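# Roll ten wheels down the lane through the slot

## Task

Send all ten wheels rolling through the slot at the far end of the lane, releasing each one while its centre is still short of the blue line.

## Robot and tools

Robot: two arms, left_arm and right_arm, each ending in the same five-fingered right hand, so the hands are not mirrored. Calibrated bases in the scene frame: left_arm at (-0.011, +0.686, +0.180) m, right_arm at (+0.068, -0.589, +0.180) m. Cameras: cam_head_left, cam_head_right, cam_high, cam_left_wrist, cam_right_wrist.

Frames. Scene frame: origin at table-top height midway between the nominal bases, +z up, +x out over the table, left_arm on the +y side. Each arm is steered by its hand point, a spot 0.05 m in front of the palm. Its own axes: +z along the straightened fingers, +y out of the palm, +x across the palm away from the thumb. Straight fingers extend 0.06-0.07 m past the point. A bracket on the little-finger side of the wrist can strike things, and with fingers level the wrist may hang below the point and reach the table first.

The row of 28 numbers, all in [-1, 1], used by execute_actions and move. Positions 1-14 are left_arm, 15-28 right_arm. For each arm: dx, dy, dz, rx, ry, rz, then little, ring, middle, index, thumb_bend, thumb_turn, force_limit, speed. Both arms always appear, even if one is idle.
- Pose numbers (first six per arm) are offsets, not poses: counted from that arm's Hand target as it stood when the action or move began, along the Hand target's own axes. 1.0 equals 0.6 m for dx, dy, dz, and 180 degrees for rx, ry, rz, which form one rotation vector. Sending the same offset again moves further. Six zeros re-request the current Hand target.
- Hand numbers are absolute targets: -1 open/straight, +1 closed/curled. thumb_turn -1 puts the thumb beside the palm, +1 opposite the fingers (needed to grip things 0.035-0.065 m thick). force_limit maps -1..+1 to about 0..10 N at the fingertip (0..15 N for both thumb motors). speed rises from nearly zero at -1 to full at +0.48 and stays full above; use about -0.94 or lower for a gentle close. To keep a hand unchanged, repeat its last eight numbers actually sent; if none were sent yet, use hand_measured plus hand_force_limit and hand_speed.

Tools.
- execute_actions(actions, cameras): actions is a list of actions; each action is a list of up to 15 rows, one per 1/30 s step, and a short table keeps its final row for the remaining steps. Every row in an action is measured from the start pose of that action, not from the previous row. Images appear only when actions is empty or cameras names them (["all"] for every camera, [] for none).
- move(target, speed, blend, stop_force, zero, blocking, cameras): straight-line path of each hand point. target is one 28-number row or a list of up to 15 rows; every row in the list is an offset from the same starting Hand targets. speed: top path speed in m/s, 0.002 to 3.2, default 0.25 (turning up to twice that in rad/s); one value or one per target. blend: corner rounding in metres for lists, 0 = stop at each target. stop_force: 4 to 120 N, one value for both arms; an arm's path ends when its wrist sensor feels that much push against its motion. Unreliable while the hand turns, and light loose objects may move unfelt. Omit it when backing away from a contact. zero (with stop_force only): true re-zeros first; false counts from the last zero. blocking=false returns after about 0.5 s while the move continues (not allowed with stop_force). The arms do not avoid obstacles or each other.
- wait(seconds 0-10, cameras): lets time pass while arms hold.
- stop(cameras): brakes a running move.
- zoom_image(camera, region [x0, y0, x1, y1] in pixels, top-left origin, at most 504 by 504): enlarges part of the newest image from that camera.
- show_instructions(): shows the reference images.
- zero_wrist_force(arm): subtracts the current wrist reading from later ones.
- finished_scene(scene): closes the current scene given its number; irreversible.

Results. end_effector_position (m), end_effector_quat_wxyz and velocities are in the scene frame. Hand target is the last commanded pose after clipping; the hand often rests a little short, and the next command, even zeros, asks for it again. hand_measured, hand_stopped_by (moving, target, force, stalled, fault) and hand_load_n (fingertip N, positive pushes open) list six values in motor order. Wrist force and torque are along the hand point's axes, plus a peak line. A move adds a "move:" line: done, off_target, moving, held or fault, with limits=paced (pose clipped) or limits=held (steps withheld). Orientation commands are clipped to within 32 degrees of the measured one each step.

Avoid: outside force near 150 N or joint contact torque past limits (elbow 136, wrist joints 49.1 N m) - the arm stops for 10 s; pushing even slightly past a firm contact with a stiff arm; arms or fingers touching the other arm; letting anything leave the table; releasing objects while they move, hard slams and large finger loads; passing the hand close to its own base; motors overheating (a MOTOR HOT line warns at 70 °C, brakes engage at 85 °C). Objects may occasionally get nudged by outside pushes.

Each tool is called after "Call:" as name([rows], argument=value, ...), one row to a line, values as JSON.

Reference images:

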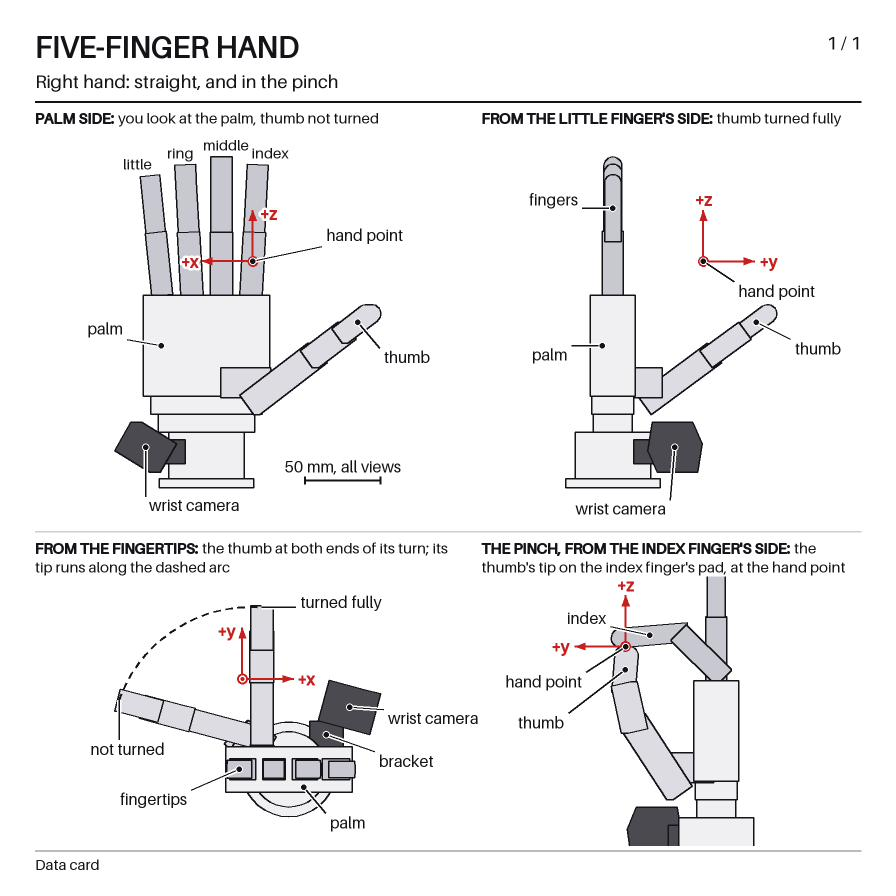

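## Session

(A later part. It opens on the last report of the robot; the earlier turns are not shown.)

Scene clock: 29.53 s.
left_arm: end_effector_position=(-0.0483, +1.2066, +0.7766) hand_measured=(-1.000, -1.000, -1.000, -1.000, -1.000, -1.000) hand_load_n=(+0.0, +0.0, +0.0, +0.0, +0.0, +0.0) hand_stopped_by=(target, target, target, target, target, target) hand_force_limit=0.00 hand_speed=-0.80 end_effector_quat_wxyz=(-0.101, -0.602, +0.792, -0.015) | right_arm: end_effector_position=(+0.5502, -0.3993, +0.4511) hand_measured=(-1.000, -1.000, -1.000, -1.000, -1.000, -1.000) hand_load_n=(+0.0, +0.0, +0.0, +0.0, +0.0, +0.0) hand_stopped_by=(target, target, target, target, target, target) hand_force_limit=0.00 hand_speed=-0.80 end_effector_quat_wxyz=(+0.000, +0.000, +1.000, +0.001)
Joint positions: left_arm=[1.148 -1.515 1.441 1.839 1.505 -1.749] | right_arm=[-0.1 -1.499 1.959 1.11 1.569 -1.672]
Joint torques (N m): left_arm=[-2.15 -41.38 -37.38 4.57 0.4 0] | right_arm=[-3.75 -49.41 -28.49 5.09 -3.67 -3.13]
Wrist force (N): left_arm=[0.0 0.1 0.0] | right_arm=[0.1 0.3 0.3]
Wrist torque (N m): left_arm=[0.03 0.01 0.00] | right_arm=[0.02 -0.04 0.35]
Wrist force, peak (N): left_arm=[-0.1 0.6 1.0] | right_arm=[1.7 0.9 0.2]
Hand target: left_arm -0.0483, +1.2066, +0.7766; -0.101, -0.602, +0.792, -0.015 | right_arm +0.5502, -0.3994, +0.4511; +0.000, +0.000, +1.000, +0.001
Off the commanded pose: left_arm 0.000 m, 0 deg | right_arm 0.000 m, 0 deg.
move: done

Call:
move(target=[0,0,0,0,0,0,-1,-1,-1,-1,-1,-1,0,-0.8,0,0,0,0,0,-0.5,-1,-1,-1,-1,-1,1,0,0], speed=0.5)

Call:
move(target=[0,0,0,0,0,0,-1,-1,-1,-1,-1,-1,0,-0.8,0,0,0.2,0.5,0,0,-1,-1,-1,-1,-1,1,0,0], speed=0.5, cameras=["all"])

Scene clock: 32.23 s.
left_arm: end_effector_position=(-0.0483, +1.2066, +0.7766) hand_measured=(-1.000, -1.000, -1.000, -1.000, -1.000, -1.000) hand_load_n=(+0.0, +0.0, +0.0, +0.0, +0.0, +0.0) hand_stopped_by=(target, target, target, target, target, target) hand_force_limit=0.00 hand_speed=-0.80 end_effector_quat_wxyz=(-0.101, -0.602, +0.792, -0.015) | right_arm: end_effector_position=(+0.5502, -0.3994, +0.4511) hand_measured=(-1.000, -1.000, -1.000, -1.000, -1.000, +1.000) hand_load_n=(+0.0, +0.0, -0.5, +0.0, +0.0, +0.0) hand_stopped_by=(target, target, target, target, target, target) hand_force_limit=0.00 hand_speed=0.00 end_effector_quat_wxyz=(-0.001, +0.707, -0.707, +0.000)
Joint positions: left_arm=[1.148 -1.515 1.441 1.839 1.505 -1.749] | right_arm=[-0.028 -1.343 1.775 1.138 1.569 -3.17]
Joint torques (N m): left_arm=[-1.42 -40.98 -38.27 4.5 0.18 0.21] | right_arm=[13.59 -42.66 -40.82 5.78 -3.09 -2.63]
Wrist force (N): left_arm=[0.2 0.5 0.3] | right_arm=[-0.1 0.4 -0.2]
Wrist torque (N m): left_arm=[0.05 -0.03 0.02] | right_arm=[0.08 0.00 0.33]
Wrist force, peak (N): left_arm=[0.5 0.9 0.0] | right_arm=[0.4 0.8 -0.4]
Hand target: left_arm -0.0483, +1.2066, +0.7766; -0.101, -0.602, +0.792, -0.015 | right_arm +0.5502, -0.3994, +0.4511; -0.001, +0.707, -0.707, +0.000
Off the commanded pose: left_arm 0.000 m, 0 deg | right_arm 0.000 m, 0 deg.
move: done

Scene clock: 34.73 s.
left_arm: end_effector_position=(-0.0483, +1.2066, +0.7766) hand_measured=(-1.000, -1.000, -1.000, -1.000, -1.000, -1.000) hand_load_n=(+0.0, +0.0, +0.0, +0.0, +0.0, +0.0) hand_stopped_by=(target, target, target, target, target, target) hand_force_limit=0.00 hand_speed=-0.80 end_effector_quat_wxyz=(-0.101, -0.602, +0.792, -0.015) | right_arm: end_effector_position=(+0.5503, -0.3991, +0.3311) hand_measured=(-1.000, -1.000, -1.000, -1.000, -1.000, +1.000) hand_load_n=(+0.0, +0.0, +0.0, +0.0, +0.0, +0.0) hand_stopped_by=(target, target, target, target, target, target) hand_force_limit=0.00 hand_speed=0.00 end_effector_quat_wxyz=(+0.501, -0.499, +0.500, -0.500)
Joint positions: left_arm=[1.148 -1.515 1.441 1.839 1.505 -1.749] | right_arm=[-0.07 -1.834 2.717 -0.883 1.5 -3.139]
Joint torques (N m): left_arm=[0.14 -40.37 -38.39 4.5 0.26 -0.01] | right_arm=[11.49 1.43 -22.58 -5.09 4.19 1.67]
Wrist force (N): left_arm=[-0.3 0.6 0.1] | right_arm=[0.5 2.4 -1.1]
Wrist torque (N m): left_arm=[0.09 0.04 0.00] | right_arm=[0.45 -0.06 0.19]
Wrist force, peak (N): left_arm=[0.4 0.8 0.0] | right_arm=[0.4 3.5 -1.2]
Hand target: left_arm -0.0483, +1.2066, +0.7766; -0.101, -0.602, +0.792, -0.015 | right_arm +0.5503, -0.3991, +0.3311; +0.501, -0.499, +0.500, -0.500
Off the commanded pose: left_arm 0.000 m, 0 deg | right_arm 0.000 m, 0 deg.
move: done

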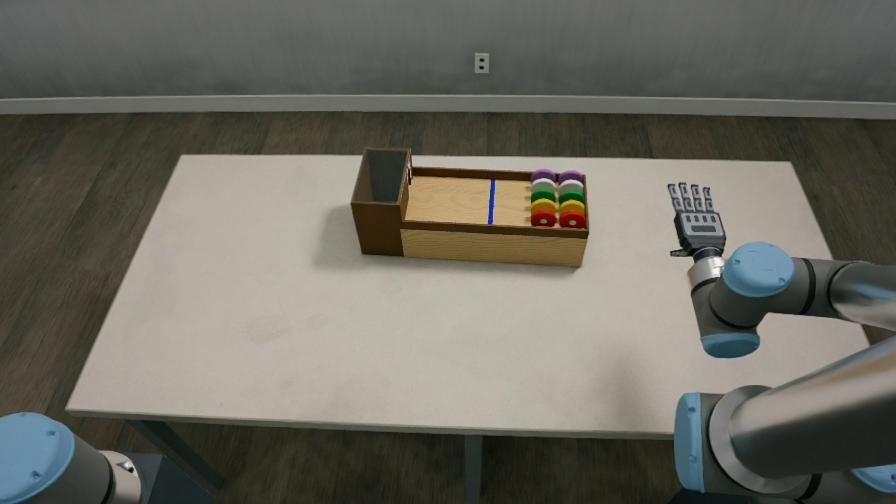

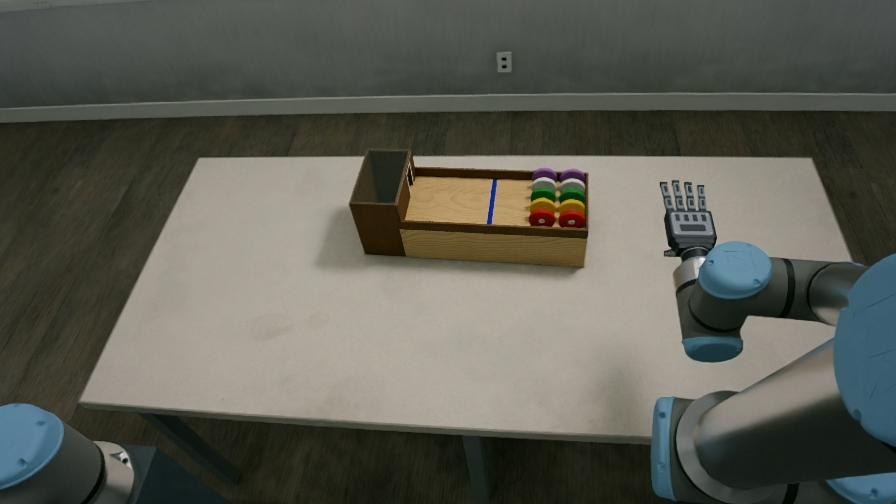

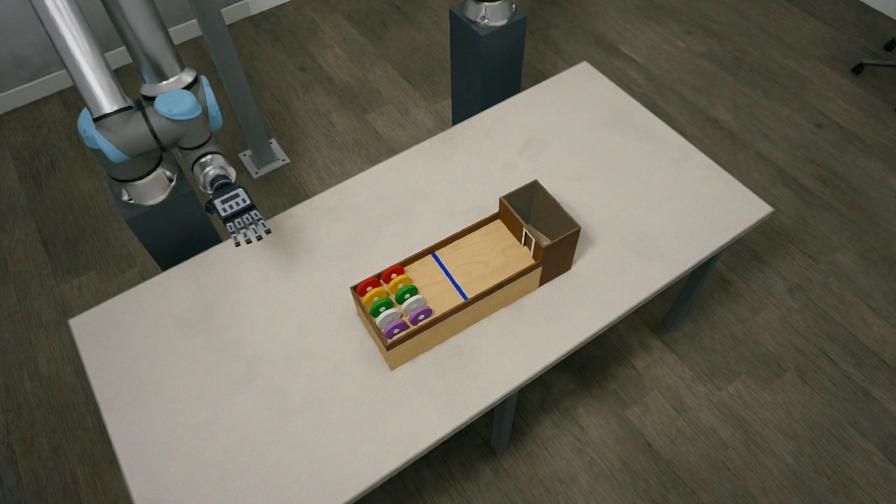

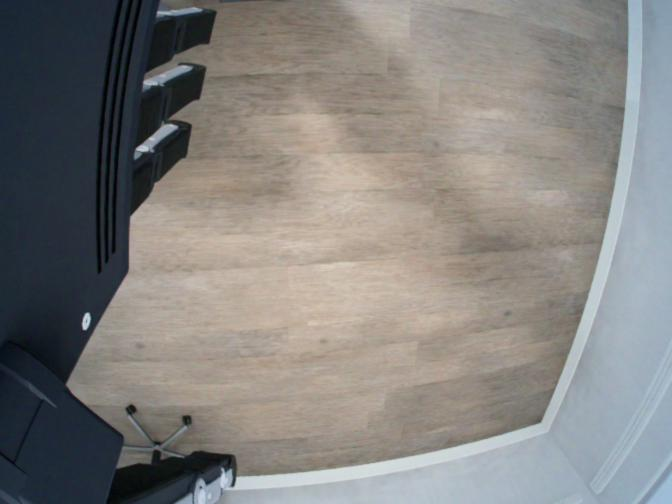

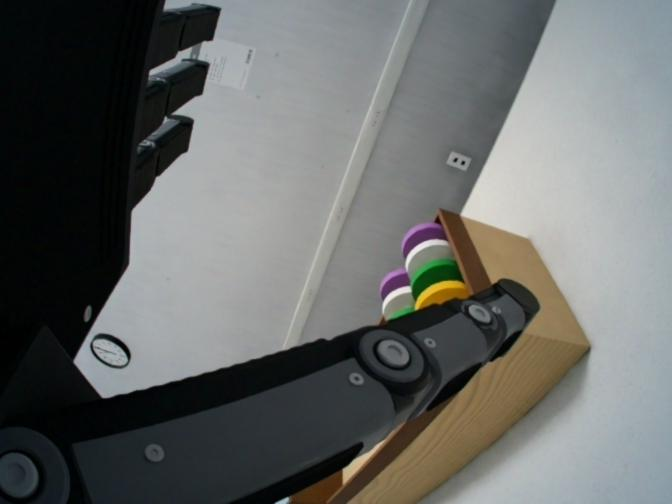

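Call:
move(target=[0,0,0,0,0,0,-1,-1,-1,-1,-1,-1,0,-0.8,0,0,0,0,0,0,-1,-1,-0.1,-0.1,-0.1,1,0,0], speed=0.5, cameras=["cam_right_wrist"])

Scene clock: 36.73 s.
left_arm: end_effector_position=(-0.0483, +1.2066, +0.7766) hand_measured=(-1.000, -1.000, -1.000, -1.000, -1.000, -1.000) hand_load_n=(+0.0, +0.0, +0.0, +0.0, +0.0, +0.0) hand_stopped_by=(target, target, target, target, target, target) hand_force_limit=0.00 hand_speed=-0.80 end_effector_quat_wxyz=(-0.101, -0.602, +0.792, -0.015) | right_arm: end_effector_position=(+0.5503, -0.3991, +0.3311) hand_measured=(-1.000, -1.000, -0.100, -0.100, -0.100, +1.000) hand_load_n=(+0.0, +0.0, +0.0, +0.0, +0.0, +0.0) hand_stopped_by=(target, target, target, target, target, target) hand_force_limit=0.00 hand_speed=0.00 end_effector_quat_wxyz=(+0.501, -0.499, +0.500, -0.500)
Joint positions: left_arm=[1.148 -1.515 1.441 1.839 1.505 -1.749] | right_arm=[-0.07 -1.834 2.717 -0.883 1.5 -3.139]
Joint torques (N m): left_arm=[-2.23 -41.43 -37.96 4.69 0.32 0.12] | right_arm=[14.91 2.83 -24.28 -3.65 3.89 1.67]
Wrist force (N): left_arm=[0.0 0.3 0.1] | right_arm=[0.5 2.5 -1.0]
Wrist torque (N m): left_arm=[0.05 0.01 0.01] | right_arm=[0.45 -0.08 0.20]
Wrist force, peak (N): left_arm=[0.3 0.9 -0.1] | right_arm=[0.6 3.0 -0.9]
Hand target: left_arm -0.0483, +1.2066, +0.7766; -0.101, -0.602, +0.792, -0.015 | right_arm +0.5503, -0.3991, +0.3311; +0.501, -0.499, +0.500, -0.500
Off the commanded pose: left_arm 0.000 m, 0 deg | right_arm 0.000 m, 0 deg.
move: done
Images, in order (width x height): cam_right_wrist 672x504.

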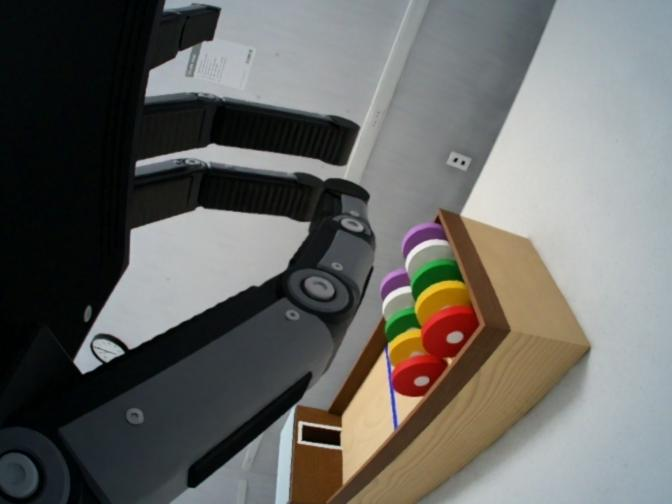

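Call:
move(target=[0,0,0,0,0,0,-1,-1,-1,-1,-1,-1,0,-0.8,-0.39,0.118,0.1167,0,0,0,-1,-1,-0.3,-0.3,-0.3,1,0,0], speed=0.4, cameras=["cam_right_wrist", "cam_head_left", "cam_high"])

Scene clock: 40.27 s.
left_arm: end_effector_position=(-0.0483, +1.2066, +0.7766) hand_measured=(-1.000, -1.000, -1.000, -1.000, -1.000, -1.000) hand_load_n=(+0.0, +0.0, +0.0, +0.0, +0.0, +0.0) hand_stopped_by=(target, target, target, target, target, target) hand_force_limit=0.00 hand_speed=-0.80 end_effector_quat_wxyz=(-0.101, -0.602, +0.792, -0.015) | right_arm: end_effector_position=(+0.6203, -0.1650, +0.2609) hand_measured=(-1.000, -1.000, -0.300, -0.300, -0.300, +1.000) hand_load_n=(+0.0, +0.0, +0.0, +0.0, +0.0, +0.0) hand_stopped_by=(target, target, target, target, target, target) hand_force_limit=0.00 hand_speed=0.00 end_effector_quat_wxyz=(+0.501, -0.499, +0.500, -0.500)
Joint positions: left_arm=[1.148 -1.515 1.441 1.839 1.505 -1.749] | right_arm=[0.578 -1.265 2.345 -1.082 2.148 -3.14]
Joint torques (N m): left_arm=[-1.4 -40.89 -37.95 4.39 0.41 -0.06] | right_arm=[13.73 -36.32 -28.19 -0.07 3.58 -2.76]
Wrist force (N): left_arm=[0.0 0.6 0.4] | right_arm=[0.2 2.5 -1.2]
Wrist torque (N m): left_arm=[0.07 -0.01 0.02] | right_arm=[0.47 -0.04 0.52]
Wrist force, peak (N): left_arm=[-0.1 0.8 0.7] | right_arm=[-1.4 3.2 -1.0]
Hand target: left_arm -0.0483, +1.2066, +0.7766; -0.101, -0.602, +0.792, -0.015 | right_arm +0.6203, -0.1650, +0.2608; +0.501, -0.499, +0.500, -0.500
Off the commanded pose: left_arm 0.000 m, 0 deg | right_arm 0.000 m, 0 deg.
move: done
Images, in order (width x height): cam_head_left 896x504, cam_high 896x504, cam_right_wrist 672x504.

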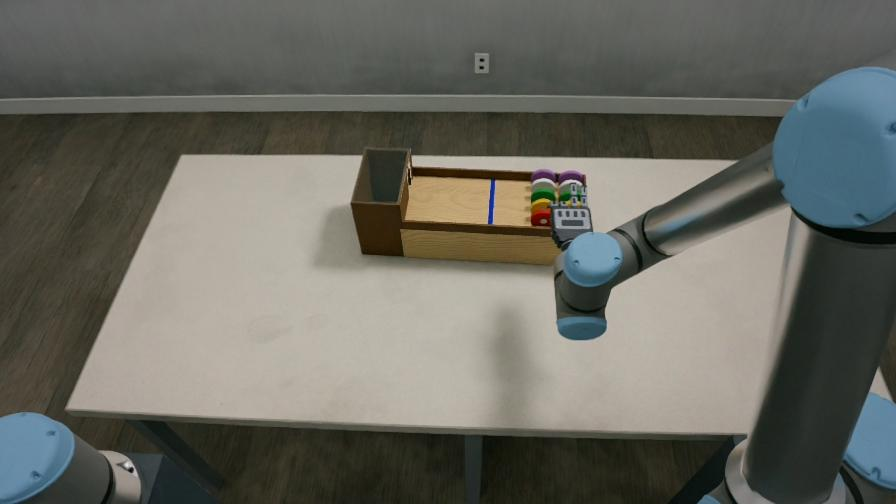

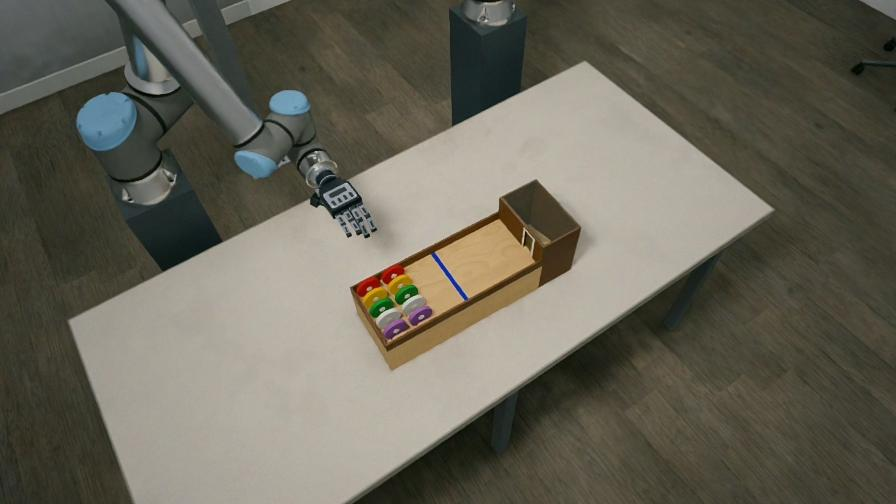

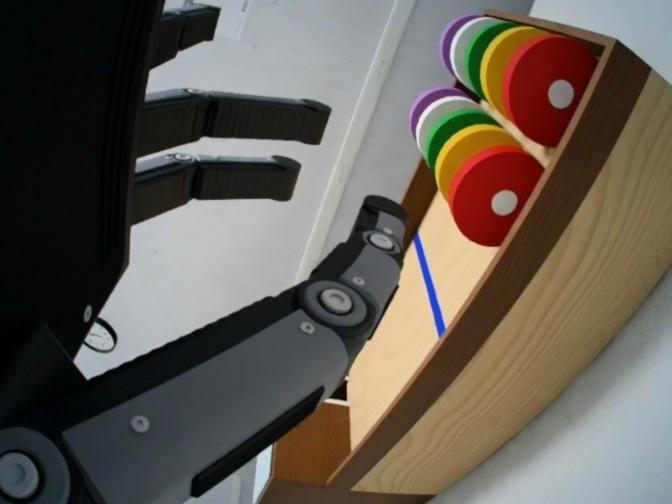

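Call:
move(target=[0,0,0,0,0,0,-1,-1,-1,-1,-1,-1,0,-0.8,-0.0083,0.0667,0.1833,0,0,0,-1,-1,-0.08,-0.08,-0.3,1,0,0], speed=0.3, cameras=["cam_right_wrist", "cam_head_left", "cam_high"])

Call:
zoom_image(camera="cam_right_wrist", region=[220, 60, 556, 312])

Call:
zoom_image(camera="cam_high", region=[310, 180, 562, 369])

Scene clock: 43.93 s.
left_arm: end_effector_position=(-0.0483, +1.2066, +0.7766) hand_measured=(-1.000, -1.000, -1.000, -1.000, -1.000, -1.000) hand_load_n=(+0.0, +0.0, +0.0, +0.0, +0.0, +0.0) hand_stopped_by=(target, target, target, target, target, target) hand_force_limit=0.00 hand_speed=-0.80 end_effector_quat_wxyz=(-0.101, -0.602, +0.792, -0.015) | right_arm: end_effector_position=(+0.7302, -0.1599, +0.2210) hand_measured=(-1.000, -1.000, -0.080, -0.080, -0.300, +1.000) hand_load_n=(+0.0, +0.0, +0.0, +0.0, +0.0, +0.0) hand_stopped_by=(target, target, target, target, target, target) hand_force_limit=0.00 hand_speed=0.00 end_effector_quat_wxyz=(+0.501, -0.499, +0.500, -0.500)
Joint positions: left_arm=[1.148 -1.515 1.441 1.839 1.505 -1.749] | right_arm=[0.475 -1.109 2.206 -1.098 2.045 -3.14]
Joint torques (N m): left_arm=[-1.24 -41.66 -38.02 4.47 0.05 -0.29] | right_arm=[-7.77 -54.22 -29.82 0.1 -3.28 0.83]
Wrist force (N): left_arm=[-0.4 0.0 0.1] | right_arm=[0.3 2.4 -1.0]
Wrist torque (N m): left_arm=[-0.01 0.06 -0.03] | right_arm=[0.45 -0.05 0.54]
Wrist force, peak (N): left_arm=[-0.2 0.8 0.5] | right_arm=[0.3 1.9 -3.0]
Hand target: left_arm -0.0483, +1.2066, +0.7766; -0.101, -0.602, +0.792, -0.015 | right_arm +0.7304, -0.1599, +0.2209; +0.501, -0.499, +0.500, -0.500
Off the commanded pose: left_arm 0.000 m, 0 deg | right_arm 0.000 m, 0 deg.
move: done
Images, in order (width x height): cam_head_left 896x504, cam_high 896x504, cam_right_wrist 672x504.

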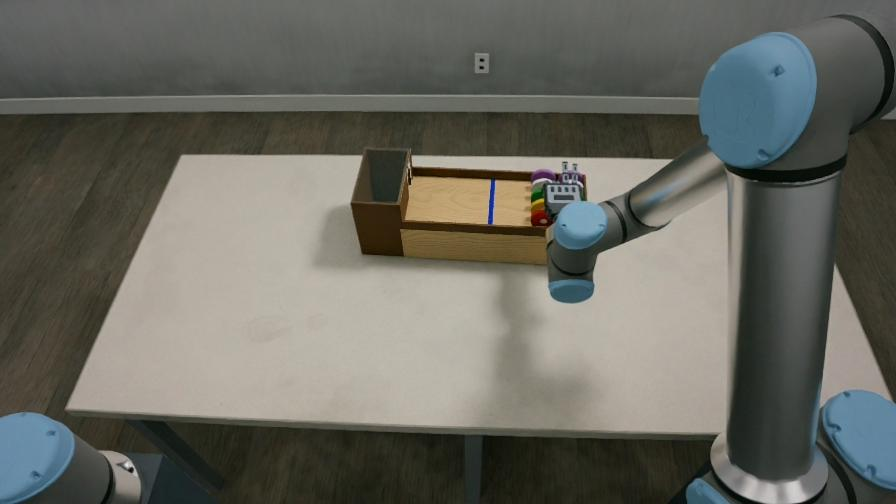

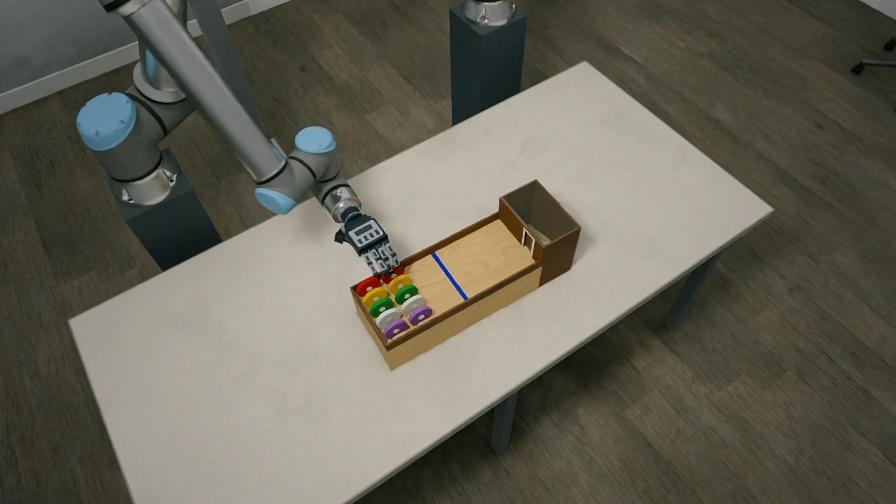

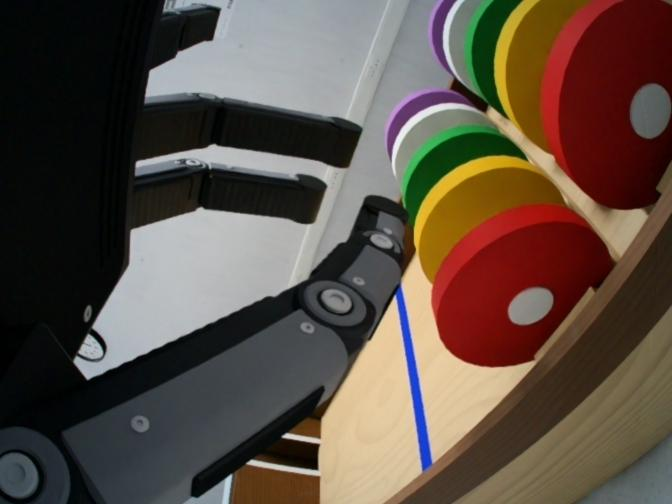

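Scaled by 1.500 from the camera's 672x504 image, which has a finer 960x720 frame.

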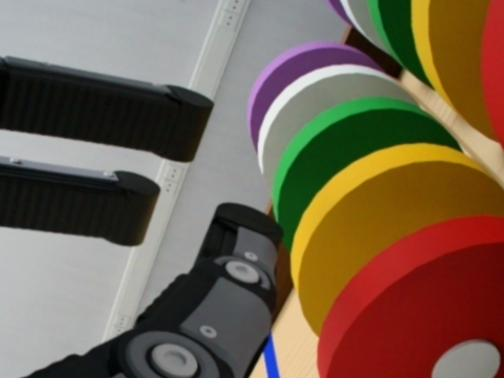

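Scaled by 2.000.

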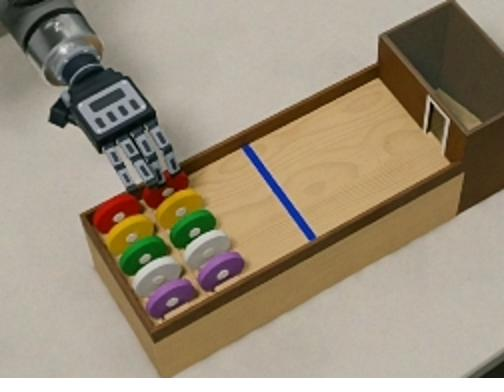

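Call:
move(target=[0,0,0,0,0,0,-1,-1,-1,-1,-1,-1,0,-0.8,-0.005,0.04,-0.03,0,0,0,-1,-1,-0.08,-0.08,-0.3,1,0,0], speed=0.2, cameras=["cam_right_wrist", "cam_head_left", "cam_high"])

Call:
zoom_image(camera="cam_right_wrist", region=[220, 60, 556, 312])

Call:
zoom_image(camera="cam_high", region=[310, 210, 462, 324])

Scene clock: 47.83 s.
left_arm: end_effector_position=(-0.0483, +1.2066, +0.7766) hand_measured=(-1.000, -1.000, -1.000, -1.000, -1.000, -1.000) hand_load_n=(+0.0, +0.0, +0.0, +0.0, +0.0, +0.0) hand_stopped_by=(target, target, target, target, target, target) hand_force_limit=0.00 hand_speed=-0.80 end_effector_quat_wxyz=(-0.101, -0.602, +0.792, -0.015) | right_arm: end_effector_position=(+0.7124, -0.1568, +0.1970) hand_measured=(-1.000, -1.000, -0.080, -0.080, -0.300, +1.000) hand_load_n=(+0.0, +0.0, +0.0, +0.0, +0.0, +0.0) hand_stopped_by=(target, target, target, target, target, target) hand_force_limit=0.00 hand_speed=0.00 end_effector_quat_wxyz=(+0.501, -0.499, +0.500, -0.500)
Joint positions: left_arm=[1.148 -1.515 1.441 1.839 1.505 -1.749] | right_arm=[0.496 -1.074 2.229 -1.155 2.066 -3.14]
Joint torques (N m): left_arm=[-1.29 -41.83 -37.85 4.37 0.4 0.04] | right_arm=[15.47 -48.23 -13.3 -4.08 3.62 -1.96]
Wrist force (N): left_arm=[0.4 0.4 0.1] | right_arm=[0.5 2.5 -1.1]
Wrist torque (N m): left_arm=[0.06 -0.06 0.04] | right_arm=[0.47 -0.08 0.52]
Wrist force, peak (N): left_arm=[-0.2 1.0 0.0] | right_arm=[0.3 3.0 -1.4]
Hand target: left_arm -0.0483, +1.2066, +0.7766; -0.101, -0.602, +0.792, -0.015 | right_arm +0.7124, -0.1568, +0.1969; +0.501, -0.499, +0.500, -0.500
Off the commanded pose: left_arm 0.000 m, 0 deg | right_arm 0.000 m, 0 deg.
move: done
Images, in order (width x height): cam_head_left 896x504, cam_high 896x504, cam_right_wrist 672x504.

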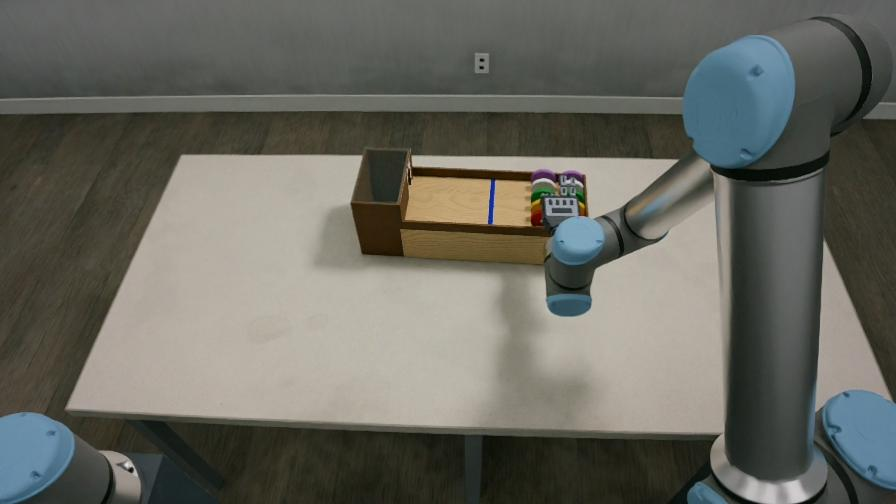

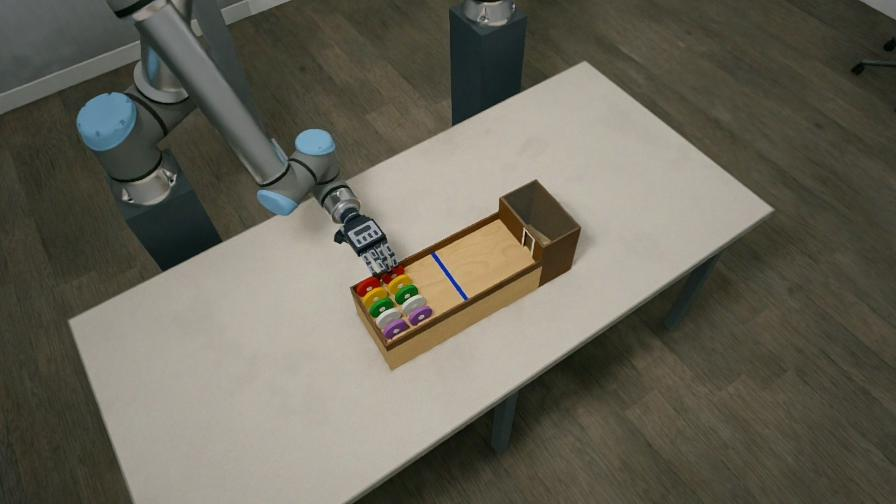

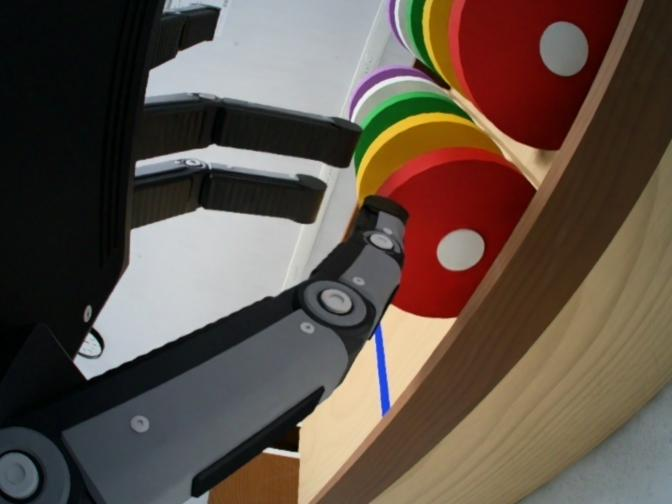

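Scaled by 1.500 from the camera's 672x504 image, which has a finer 960x720 frame.

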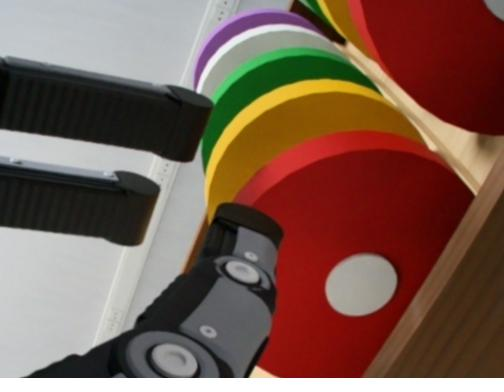

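Scaled by 3.316.

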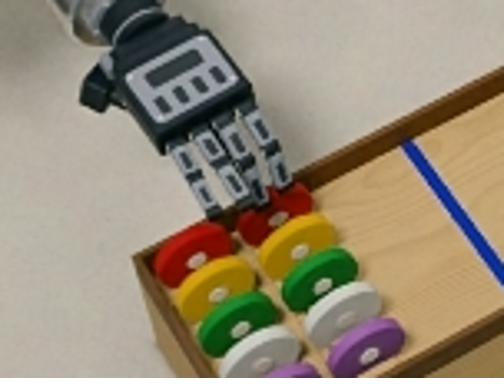

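Call:
move(target=[0,0,0,0,0,0,-1,-1,-1,-1,-1,-1,0,-0.8,0,0.0533,0,0,0,0,-1,-1,-0.08,-0.08,-0.17,1,0,0], speed=0.06, stop_force=6, cameras=["cam_right_wrist", "cam_head_left", "cam_high"])

Call:
zoom_image(camera="cam_right_wrist", region=[220, 60, 556, 312])

Call:
zoom_image(camera="cam_high", region=[310, 210, 462, 324])

Scene clock: 51.17 s.
left_arm: end_effector_position=(-0.0483, +1.2066, +0.7766) hand_measured=(-1.000, -1.000, -1.000, -1.000, -1.000, -1.000) hand_load_n=(-0.5, +0.0, +0.5, +0.0, +0.0, +0.0) hand_stopped_by=(target, target, target, target, target, target) hand_force_limit=0.00 hand_speed=-0.80 end_effector_quat_wxyz=(-0.101, -0.602, +0.792, -0.015) | right_arm: end_effector_position=(+0.7124, -0.1568, +0.1649) hand_measured=(-1.000, -1.000, -0.080, -0.080, -0.170, +1.000) hand_load_n=(+0.0, +0.0, -0.5, +0.0, +0.0, +0.0) hand_stopped_by=(target, target, target, target, target, target) hand_force_limit=0.00 hand_speed=0.00 end_effector_quat_wxyz=(+0.501, -0.499, +0.500, -0.500)
Joint positions: left_arm=[1.148 -1.515 1.441 1.839 1.505 -1.749] | right_arm=[0.496 -1.013 2.229 -1.217 2.066 -3.14]
Joint torques (N m): left_arm=[-1.12 -41.27 -39.68 4.71 0.41 -0.05] | right_arm=[10.41 -50.67 -23.53 -4.72 3.57 -3.05]
Wrist force (N): left_arm=[-0.2 0.0 -0.1] | right_arm=[0.5 2.2 -1.1]
Wrist torque (N m): left_arm=[0.00 0.03 -0.02] | right_arm=[0.42 -0.08 0.51]
Wrist force, peak (N): left_arm=[-0.2 1.0 -0.3] | right_arm=[0.4 3.1 -1.3]
Hand target: left_arm -0.0483, +1.2066, +0.7766; -0.101, -0.602, +0.792, -0.015 | right_arm +0.7124, -0.1568, +0.1649; +0.501, -0.499, +0.500, -0.500
Off the commanded pose: left_arm 0.000 m, 0 deg | right_arm 0.000 m, 0 deg.
move: done
Images, in order (width x height): cam_head_left 896x504, cam_high 896x504, cam_right_wrist 672x504.

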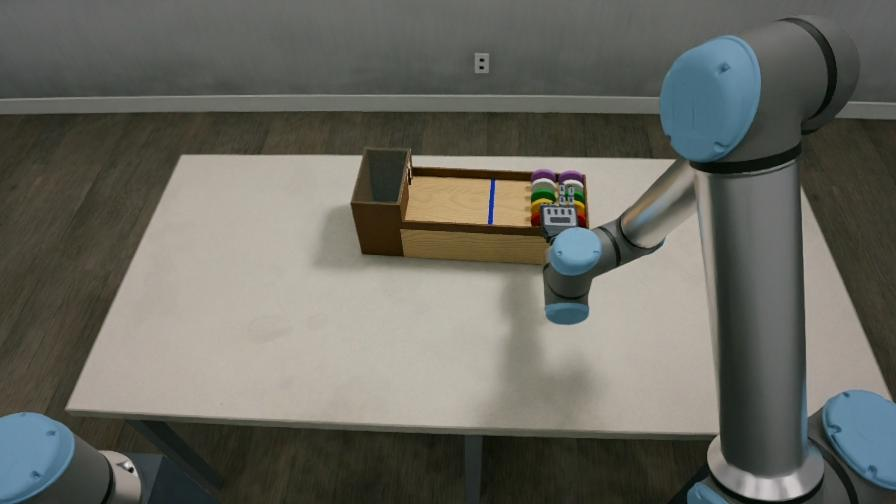

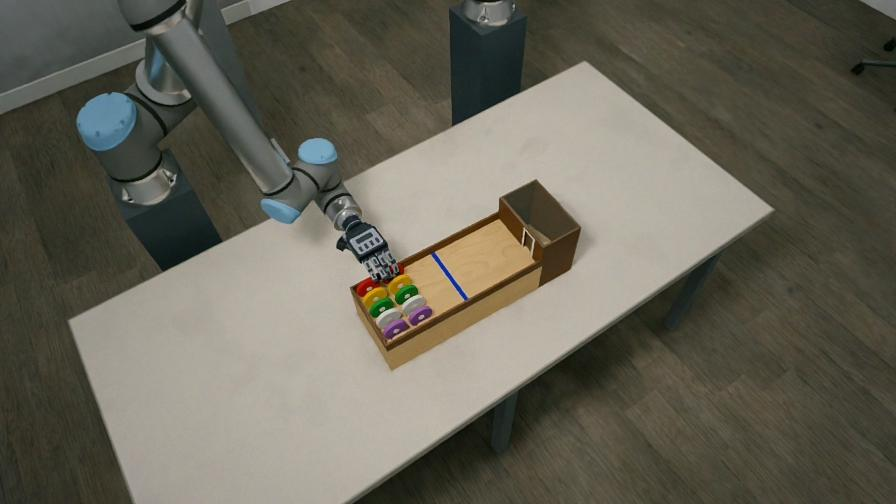

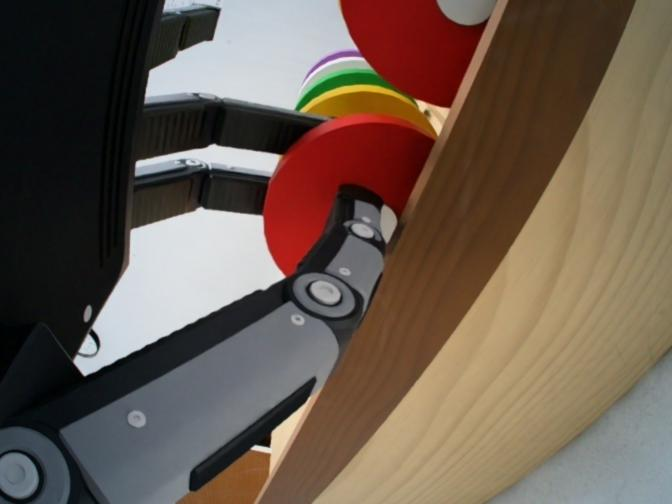

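Scaled by 1.500 from the camera's 672x504 image, which has a finer 960x720 frame.

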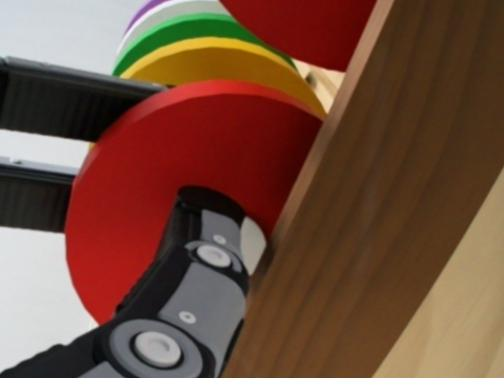

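Scaled by 3.316.

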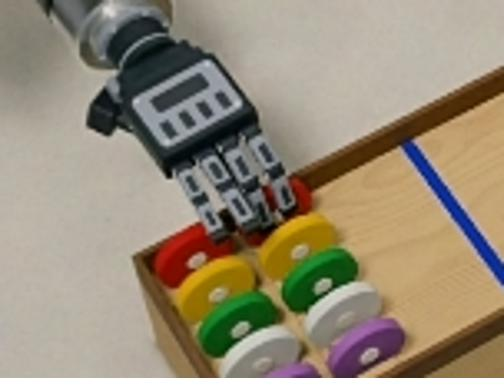

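Call:
move(target=[0,0,0,0,0,0,-1,-1,-1,-1,-1,-1,0,-0.8,0,0,0,0,0,0,-1,-1,0.35,0.35,0.3,1,-0.4,-0.93], speed=0.06, cameras=["cam_right_wrist", "cam_high"])

Call:
zoom_image(camera="cam_high", region=[310, 210, 462, 324])

Scene clock: 52.73 s.
left_arm: end_effector_position=(-0.0483, +1.2066, +0.7766) hand_measured=(-1.000, -1.000, -1.000, -1.000, -1.000, -1.000) hand_load_n=(+0.0, +0.0, +0.0, +0.5, +0.0, +0.0) hand_stopped_by=(target, target, target, target, target, target) hand_force_limit=0.00 hand_speed=-0.80 end_effector_quat_wxyz=(-0.101, -0.602, +0.792, -0.015) | right_arm: end_effector_position=(+0.7124, -0.1568, +0.1649) hand_measured=(-1.000, -1.000, +0.076, +0.082, -0.088, +1.000) hand_load_n=(+0.0, -0.5, +4.0, +4.5, +4.5, -0.5) hand_stopped_by=(target, target, force, force, force, target) hand_force_limit=-0.40 hand_speed=-0.93 end_effector_quat_wxyz=(+0.501, -0.499, +0.500, -0.500)
Joint positions: left_arm=[1.148 -1.515 1.441 1.839 1.505 -1.749] | right_arm=[0.496 -1.013 2.229 -1.217 2.066 -3.14]
Joint torques (N m): left_arm=[-0.87 -40.89 -38.29 4.55 0.15 0.18] | right_arm=[10.99 -51.08 -19.49 -3.82 3.65 -2.74]
Wrist force (N): left_arm=[-0.2 0.3 0.2] | right_arm=[0.4 1.4 -0.1]
Wrist torque (N m): left_arm=[0.03 0.04 -0.01] | right_arm=[0.49 -0.08 0.54]
Wrist force, peak (N): left_arm=[-0.7 0.7 0.4] | right_arm=[0.5 2.9 -1.3]
Hand target: left_arm -0.0483, +1.2066, +0.7766; -0.101, -0.602, +0.792, -0.015 | right_arm +0.7124, -0.1568, +0.1649; +0.501, -0.499, +0.500, -0.500
Off the commanded pose: left_arm 0.000 m, 0 deg | right_arm 0.000 m, 0 deg.
move: done
Images, in order (width x height): cam_high 896x504, cam_right_wrist 672x504.

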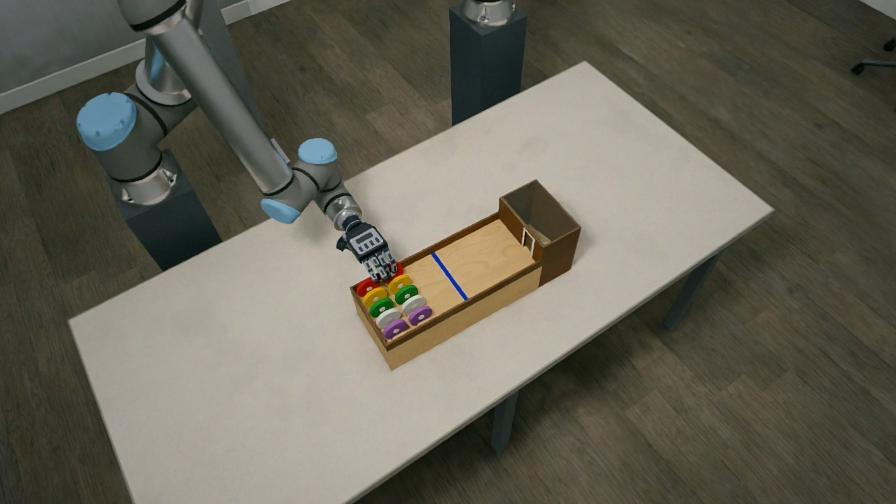

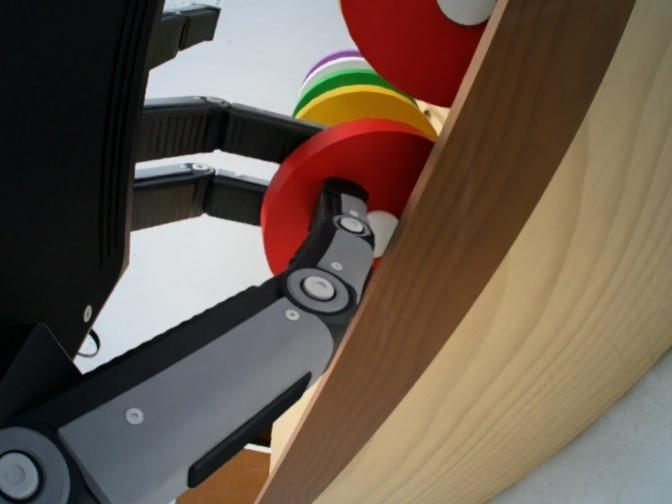

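Scaled by 3.316.

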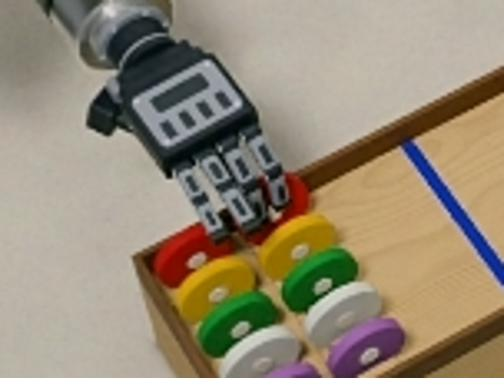

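Call:
move(target=[0,0,0,0,0,0,-1,-1,-1,-1,-1,-1,0,-0.8,0,-0.0667,0,0,0,0,-1,-1,0.35,0.35,0.3,1,-0.4,-0.93], speed=0.08, cameras=["cam_right_wrist", "cam_high", "cam_head_left"])

Call:
zoom_image(camera="cam_high", region=[310, 180, 562, 369])

Scene clock: 54.03 s.
left_arm: end_effector_position=(-0.0483, +1.2066, +0.7766) hand_measured=(-1.000, -1.000, -1.000, -1.000, -1.000, -1.000) hand_load_n=(+0.0, +0.0, +0.0, +0.0, +0.0, +0.0) hand_stopped_by=(target, target, target, target, target, target) hand_force_limit=0.00 hand_speed=-0.80 end_effector_quat_wxyz=(-0.101, -0.602, +0.792, -0.015) | right_arm: end_effector_position=(+0.7124, -0.1568, +0.2049) hand_measured=(-1.000, -1.000, +0.076, +0.082, -0.088, +1.000) hand_load_n=(+0.0, +0.0, +2.5, +3.5, +0.0, -1.5) hand_stopped_by=(target, target, force, force, force, target) hand_force_limit=-0.40 hand_speed=-0.93 end_effector_quat_wxyz=(+0.501, -0.499, +0.500, -0.500)
Joint positions: left_arm=[1.148 -1.515 1.441 1.839 1.505 -1.749] | right_arm=[0.496 -1.089 2.229 -1.14 2.066 -3.14]
Joint torques (N m): left_arm=[-2.55 -42.63 -38.53 4.66 0.39 0.04] | right_arm=[-3.56 -74.41 -25.41 -0.26 -1.34 0.91]
Wrist force (N): left_arm=[0.0 0.3 0.2] | right_arm=[0.2 2.9 -1.1]
Wrist torque (N m): left_arm=[0.03 -0.01 0.00] | right_arm=[0.50 -0.04 0.55]
Wrist force, peak (N): left_arm=[0.4 0.7 0.7] | right_arm=[0.4 3.5 -0.2]
Hand target: left_arm -0.0483, +1.2066, +0.7766; -0.101, -0.602, +0.792, -0.015 | right_arm +0.7124, -0.1569, +0.2049; +0.501, -0.499, +0.500, -0.500
Off the commanded pose: left_arm 0.000 m, 0 deg | right_arm 0.000 m, 0 deg.
move: done
Images, in order (width x height): cam_head_left 896x504, cam_high 896x504, cam_right_wrist 672x504.

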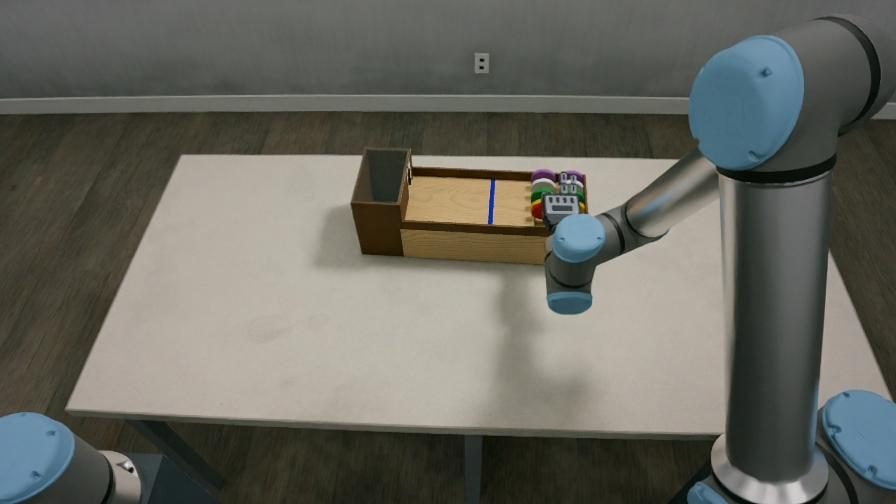

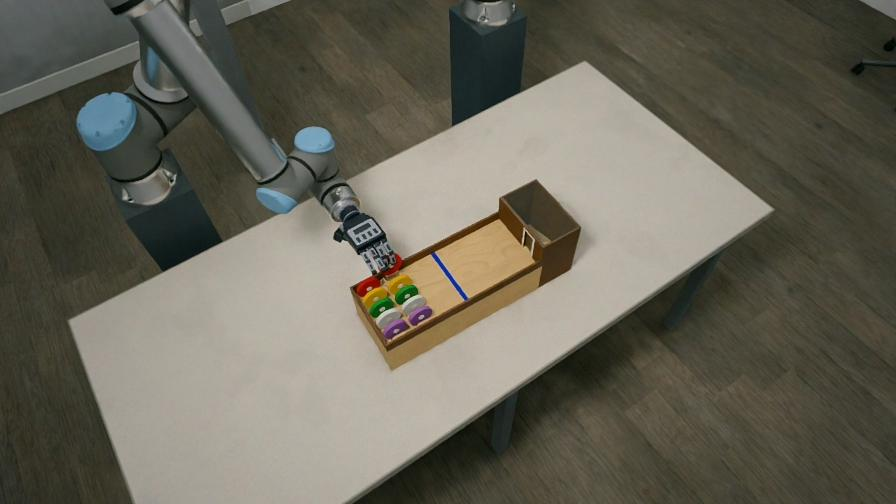

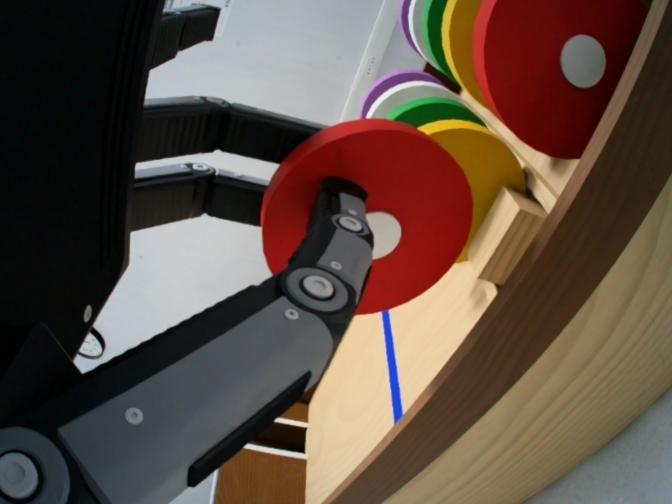

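Scaled by 2.000.

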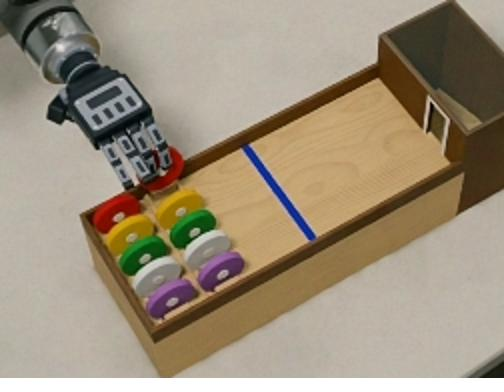

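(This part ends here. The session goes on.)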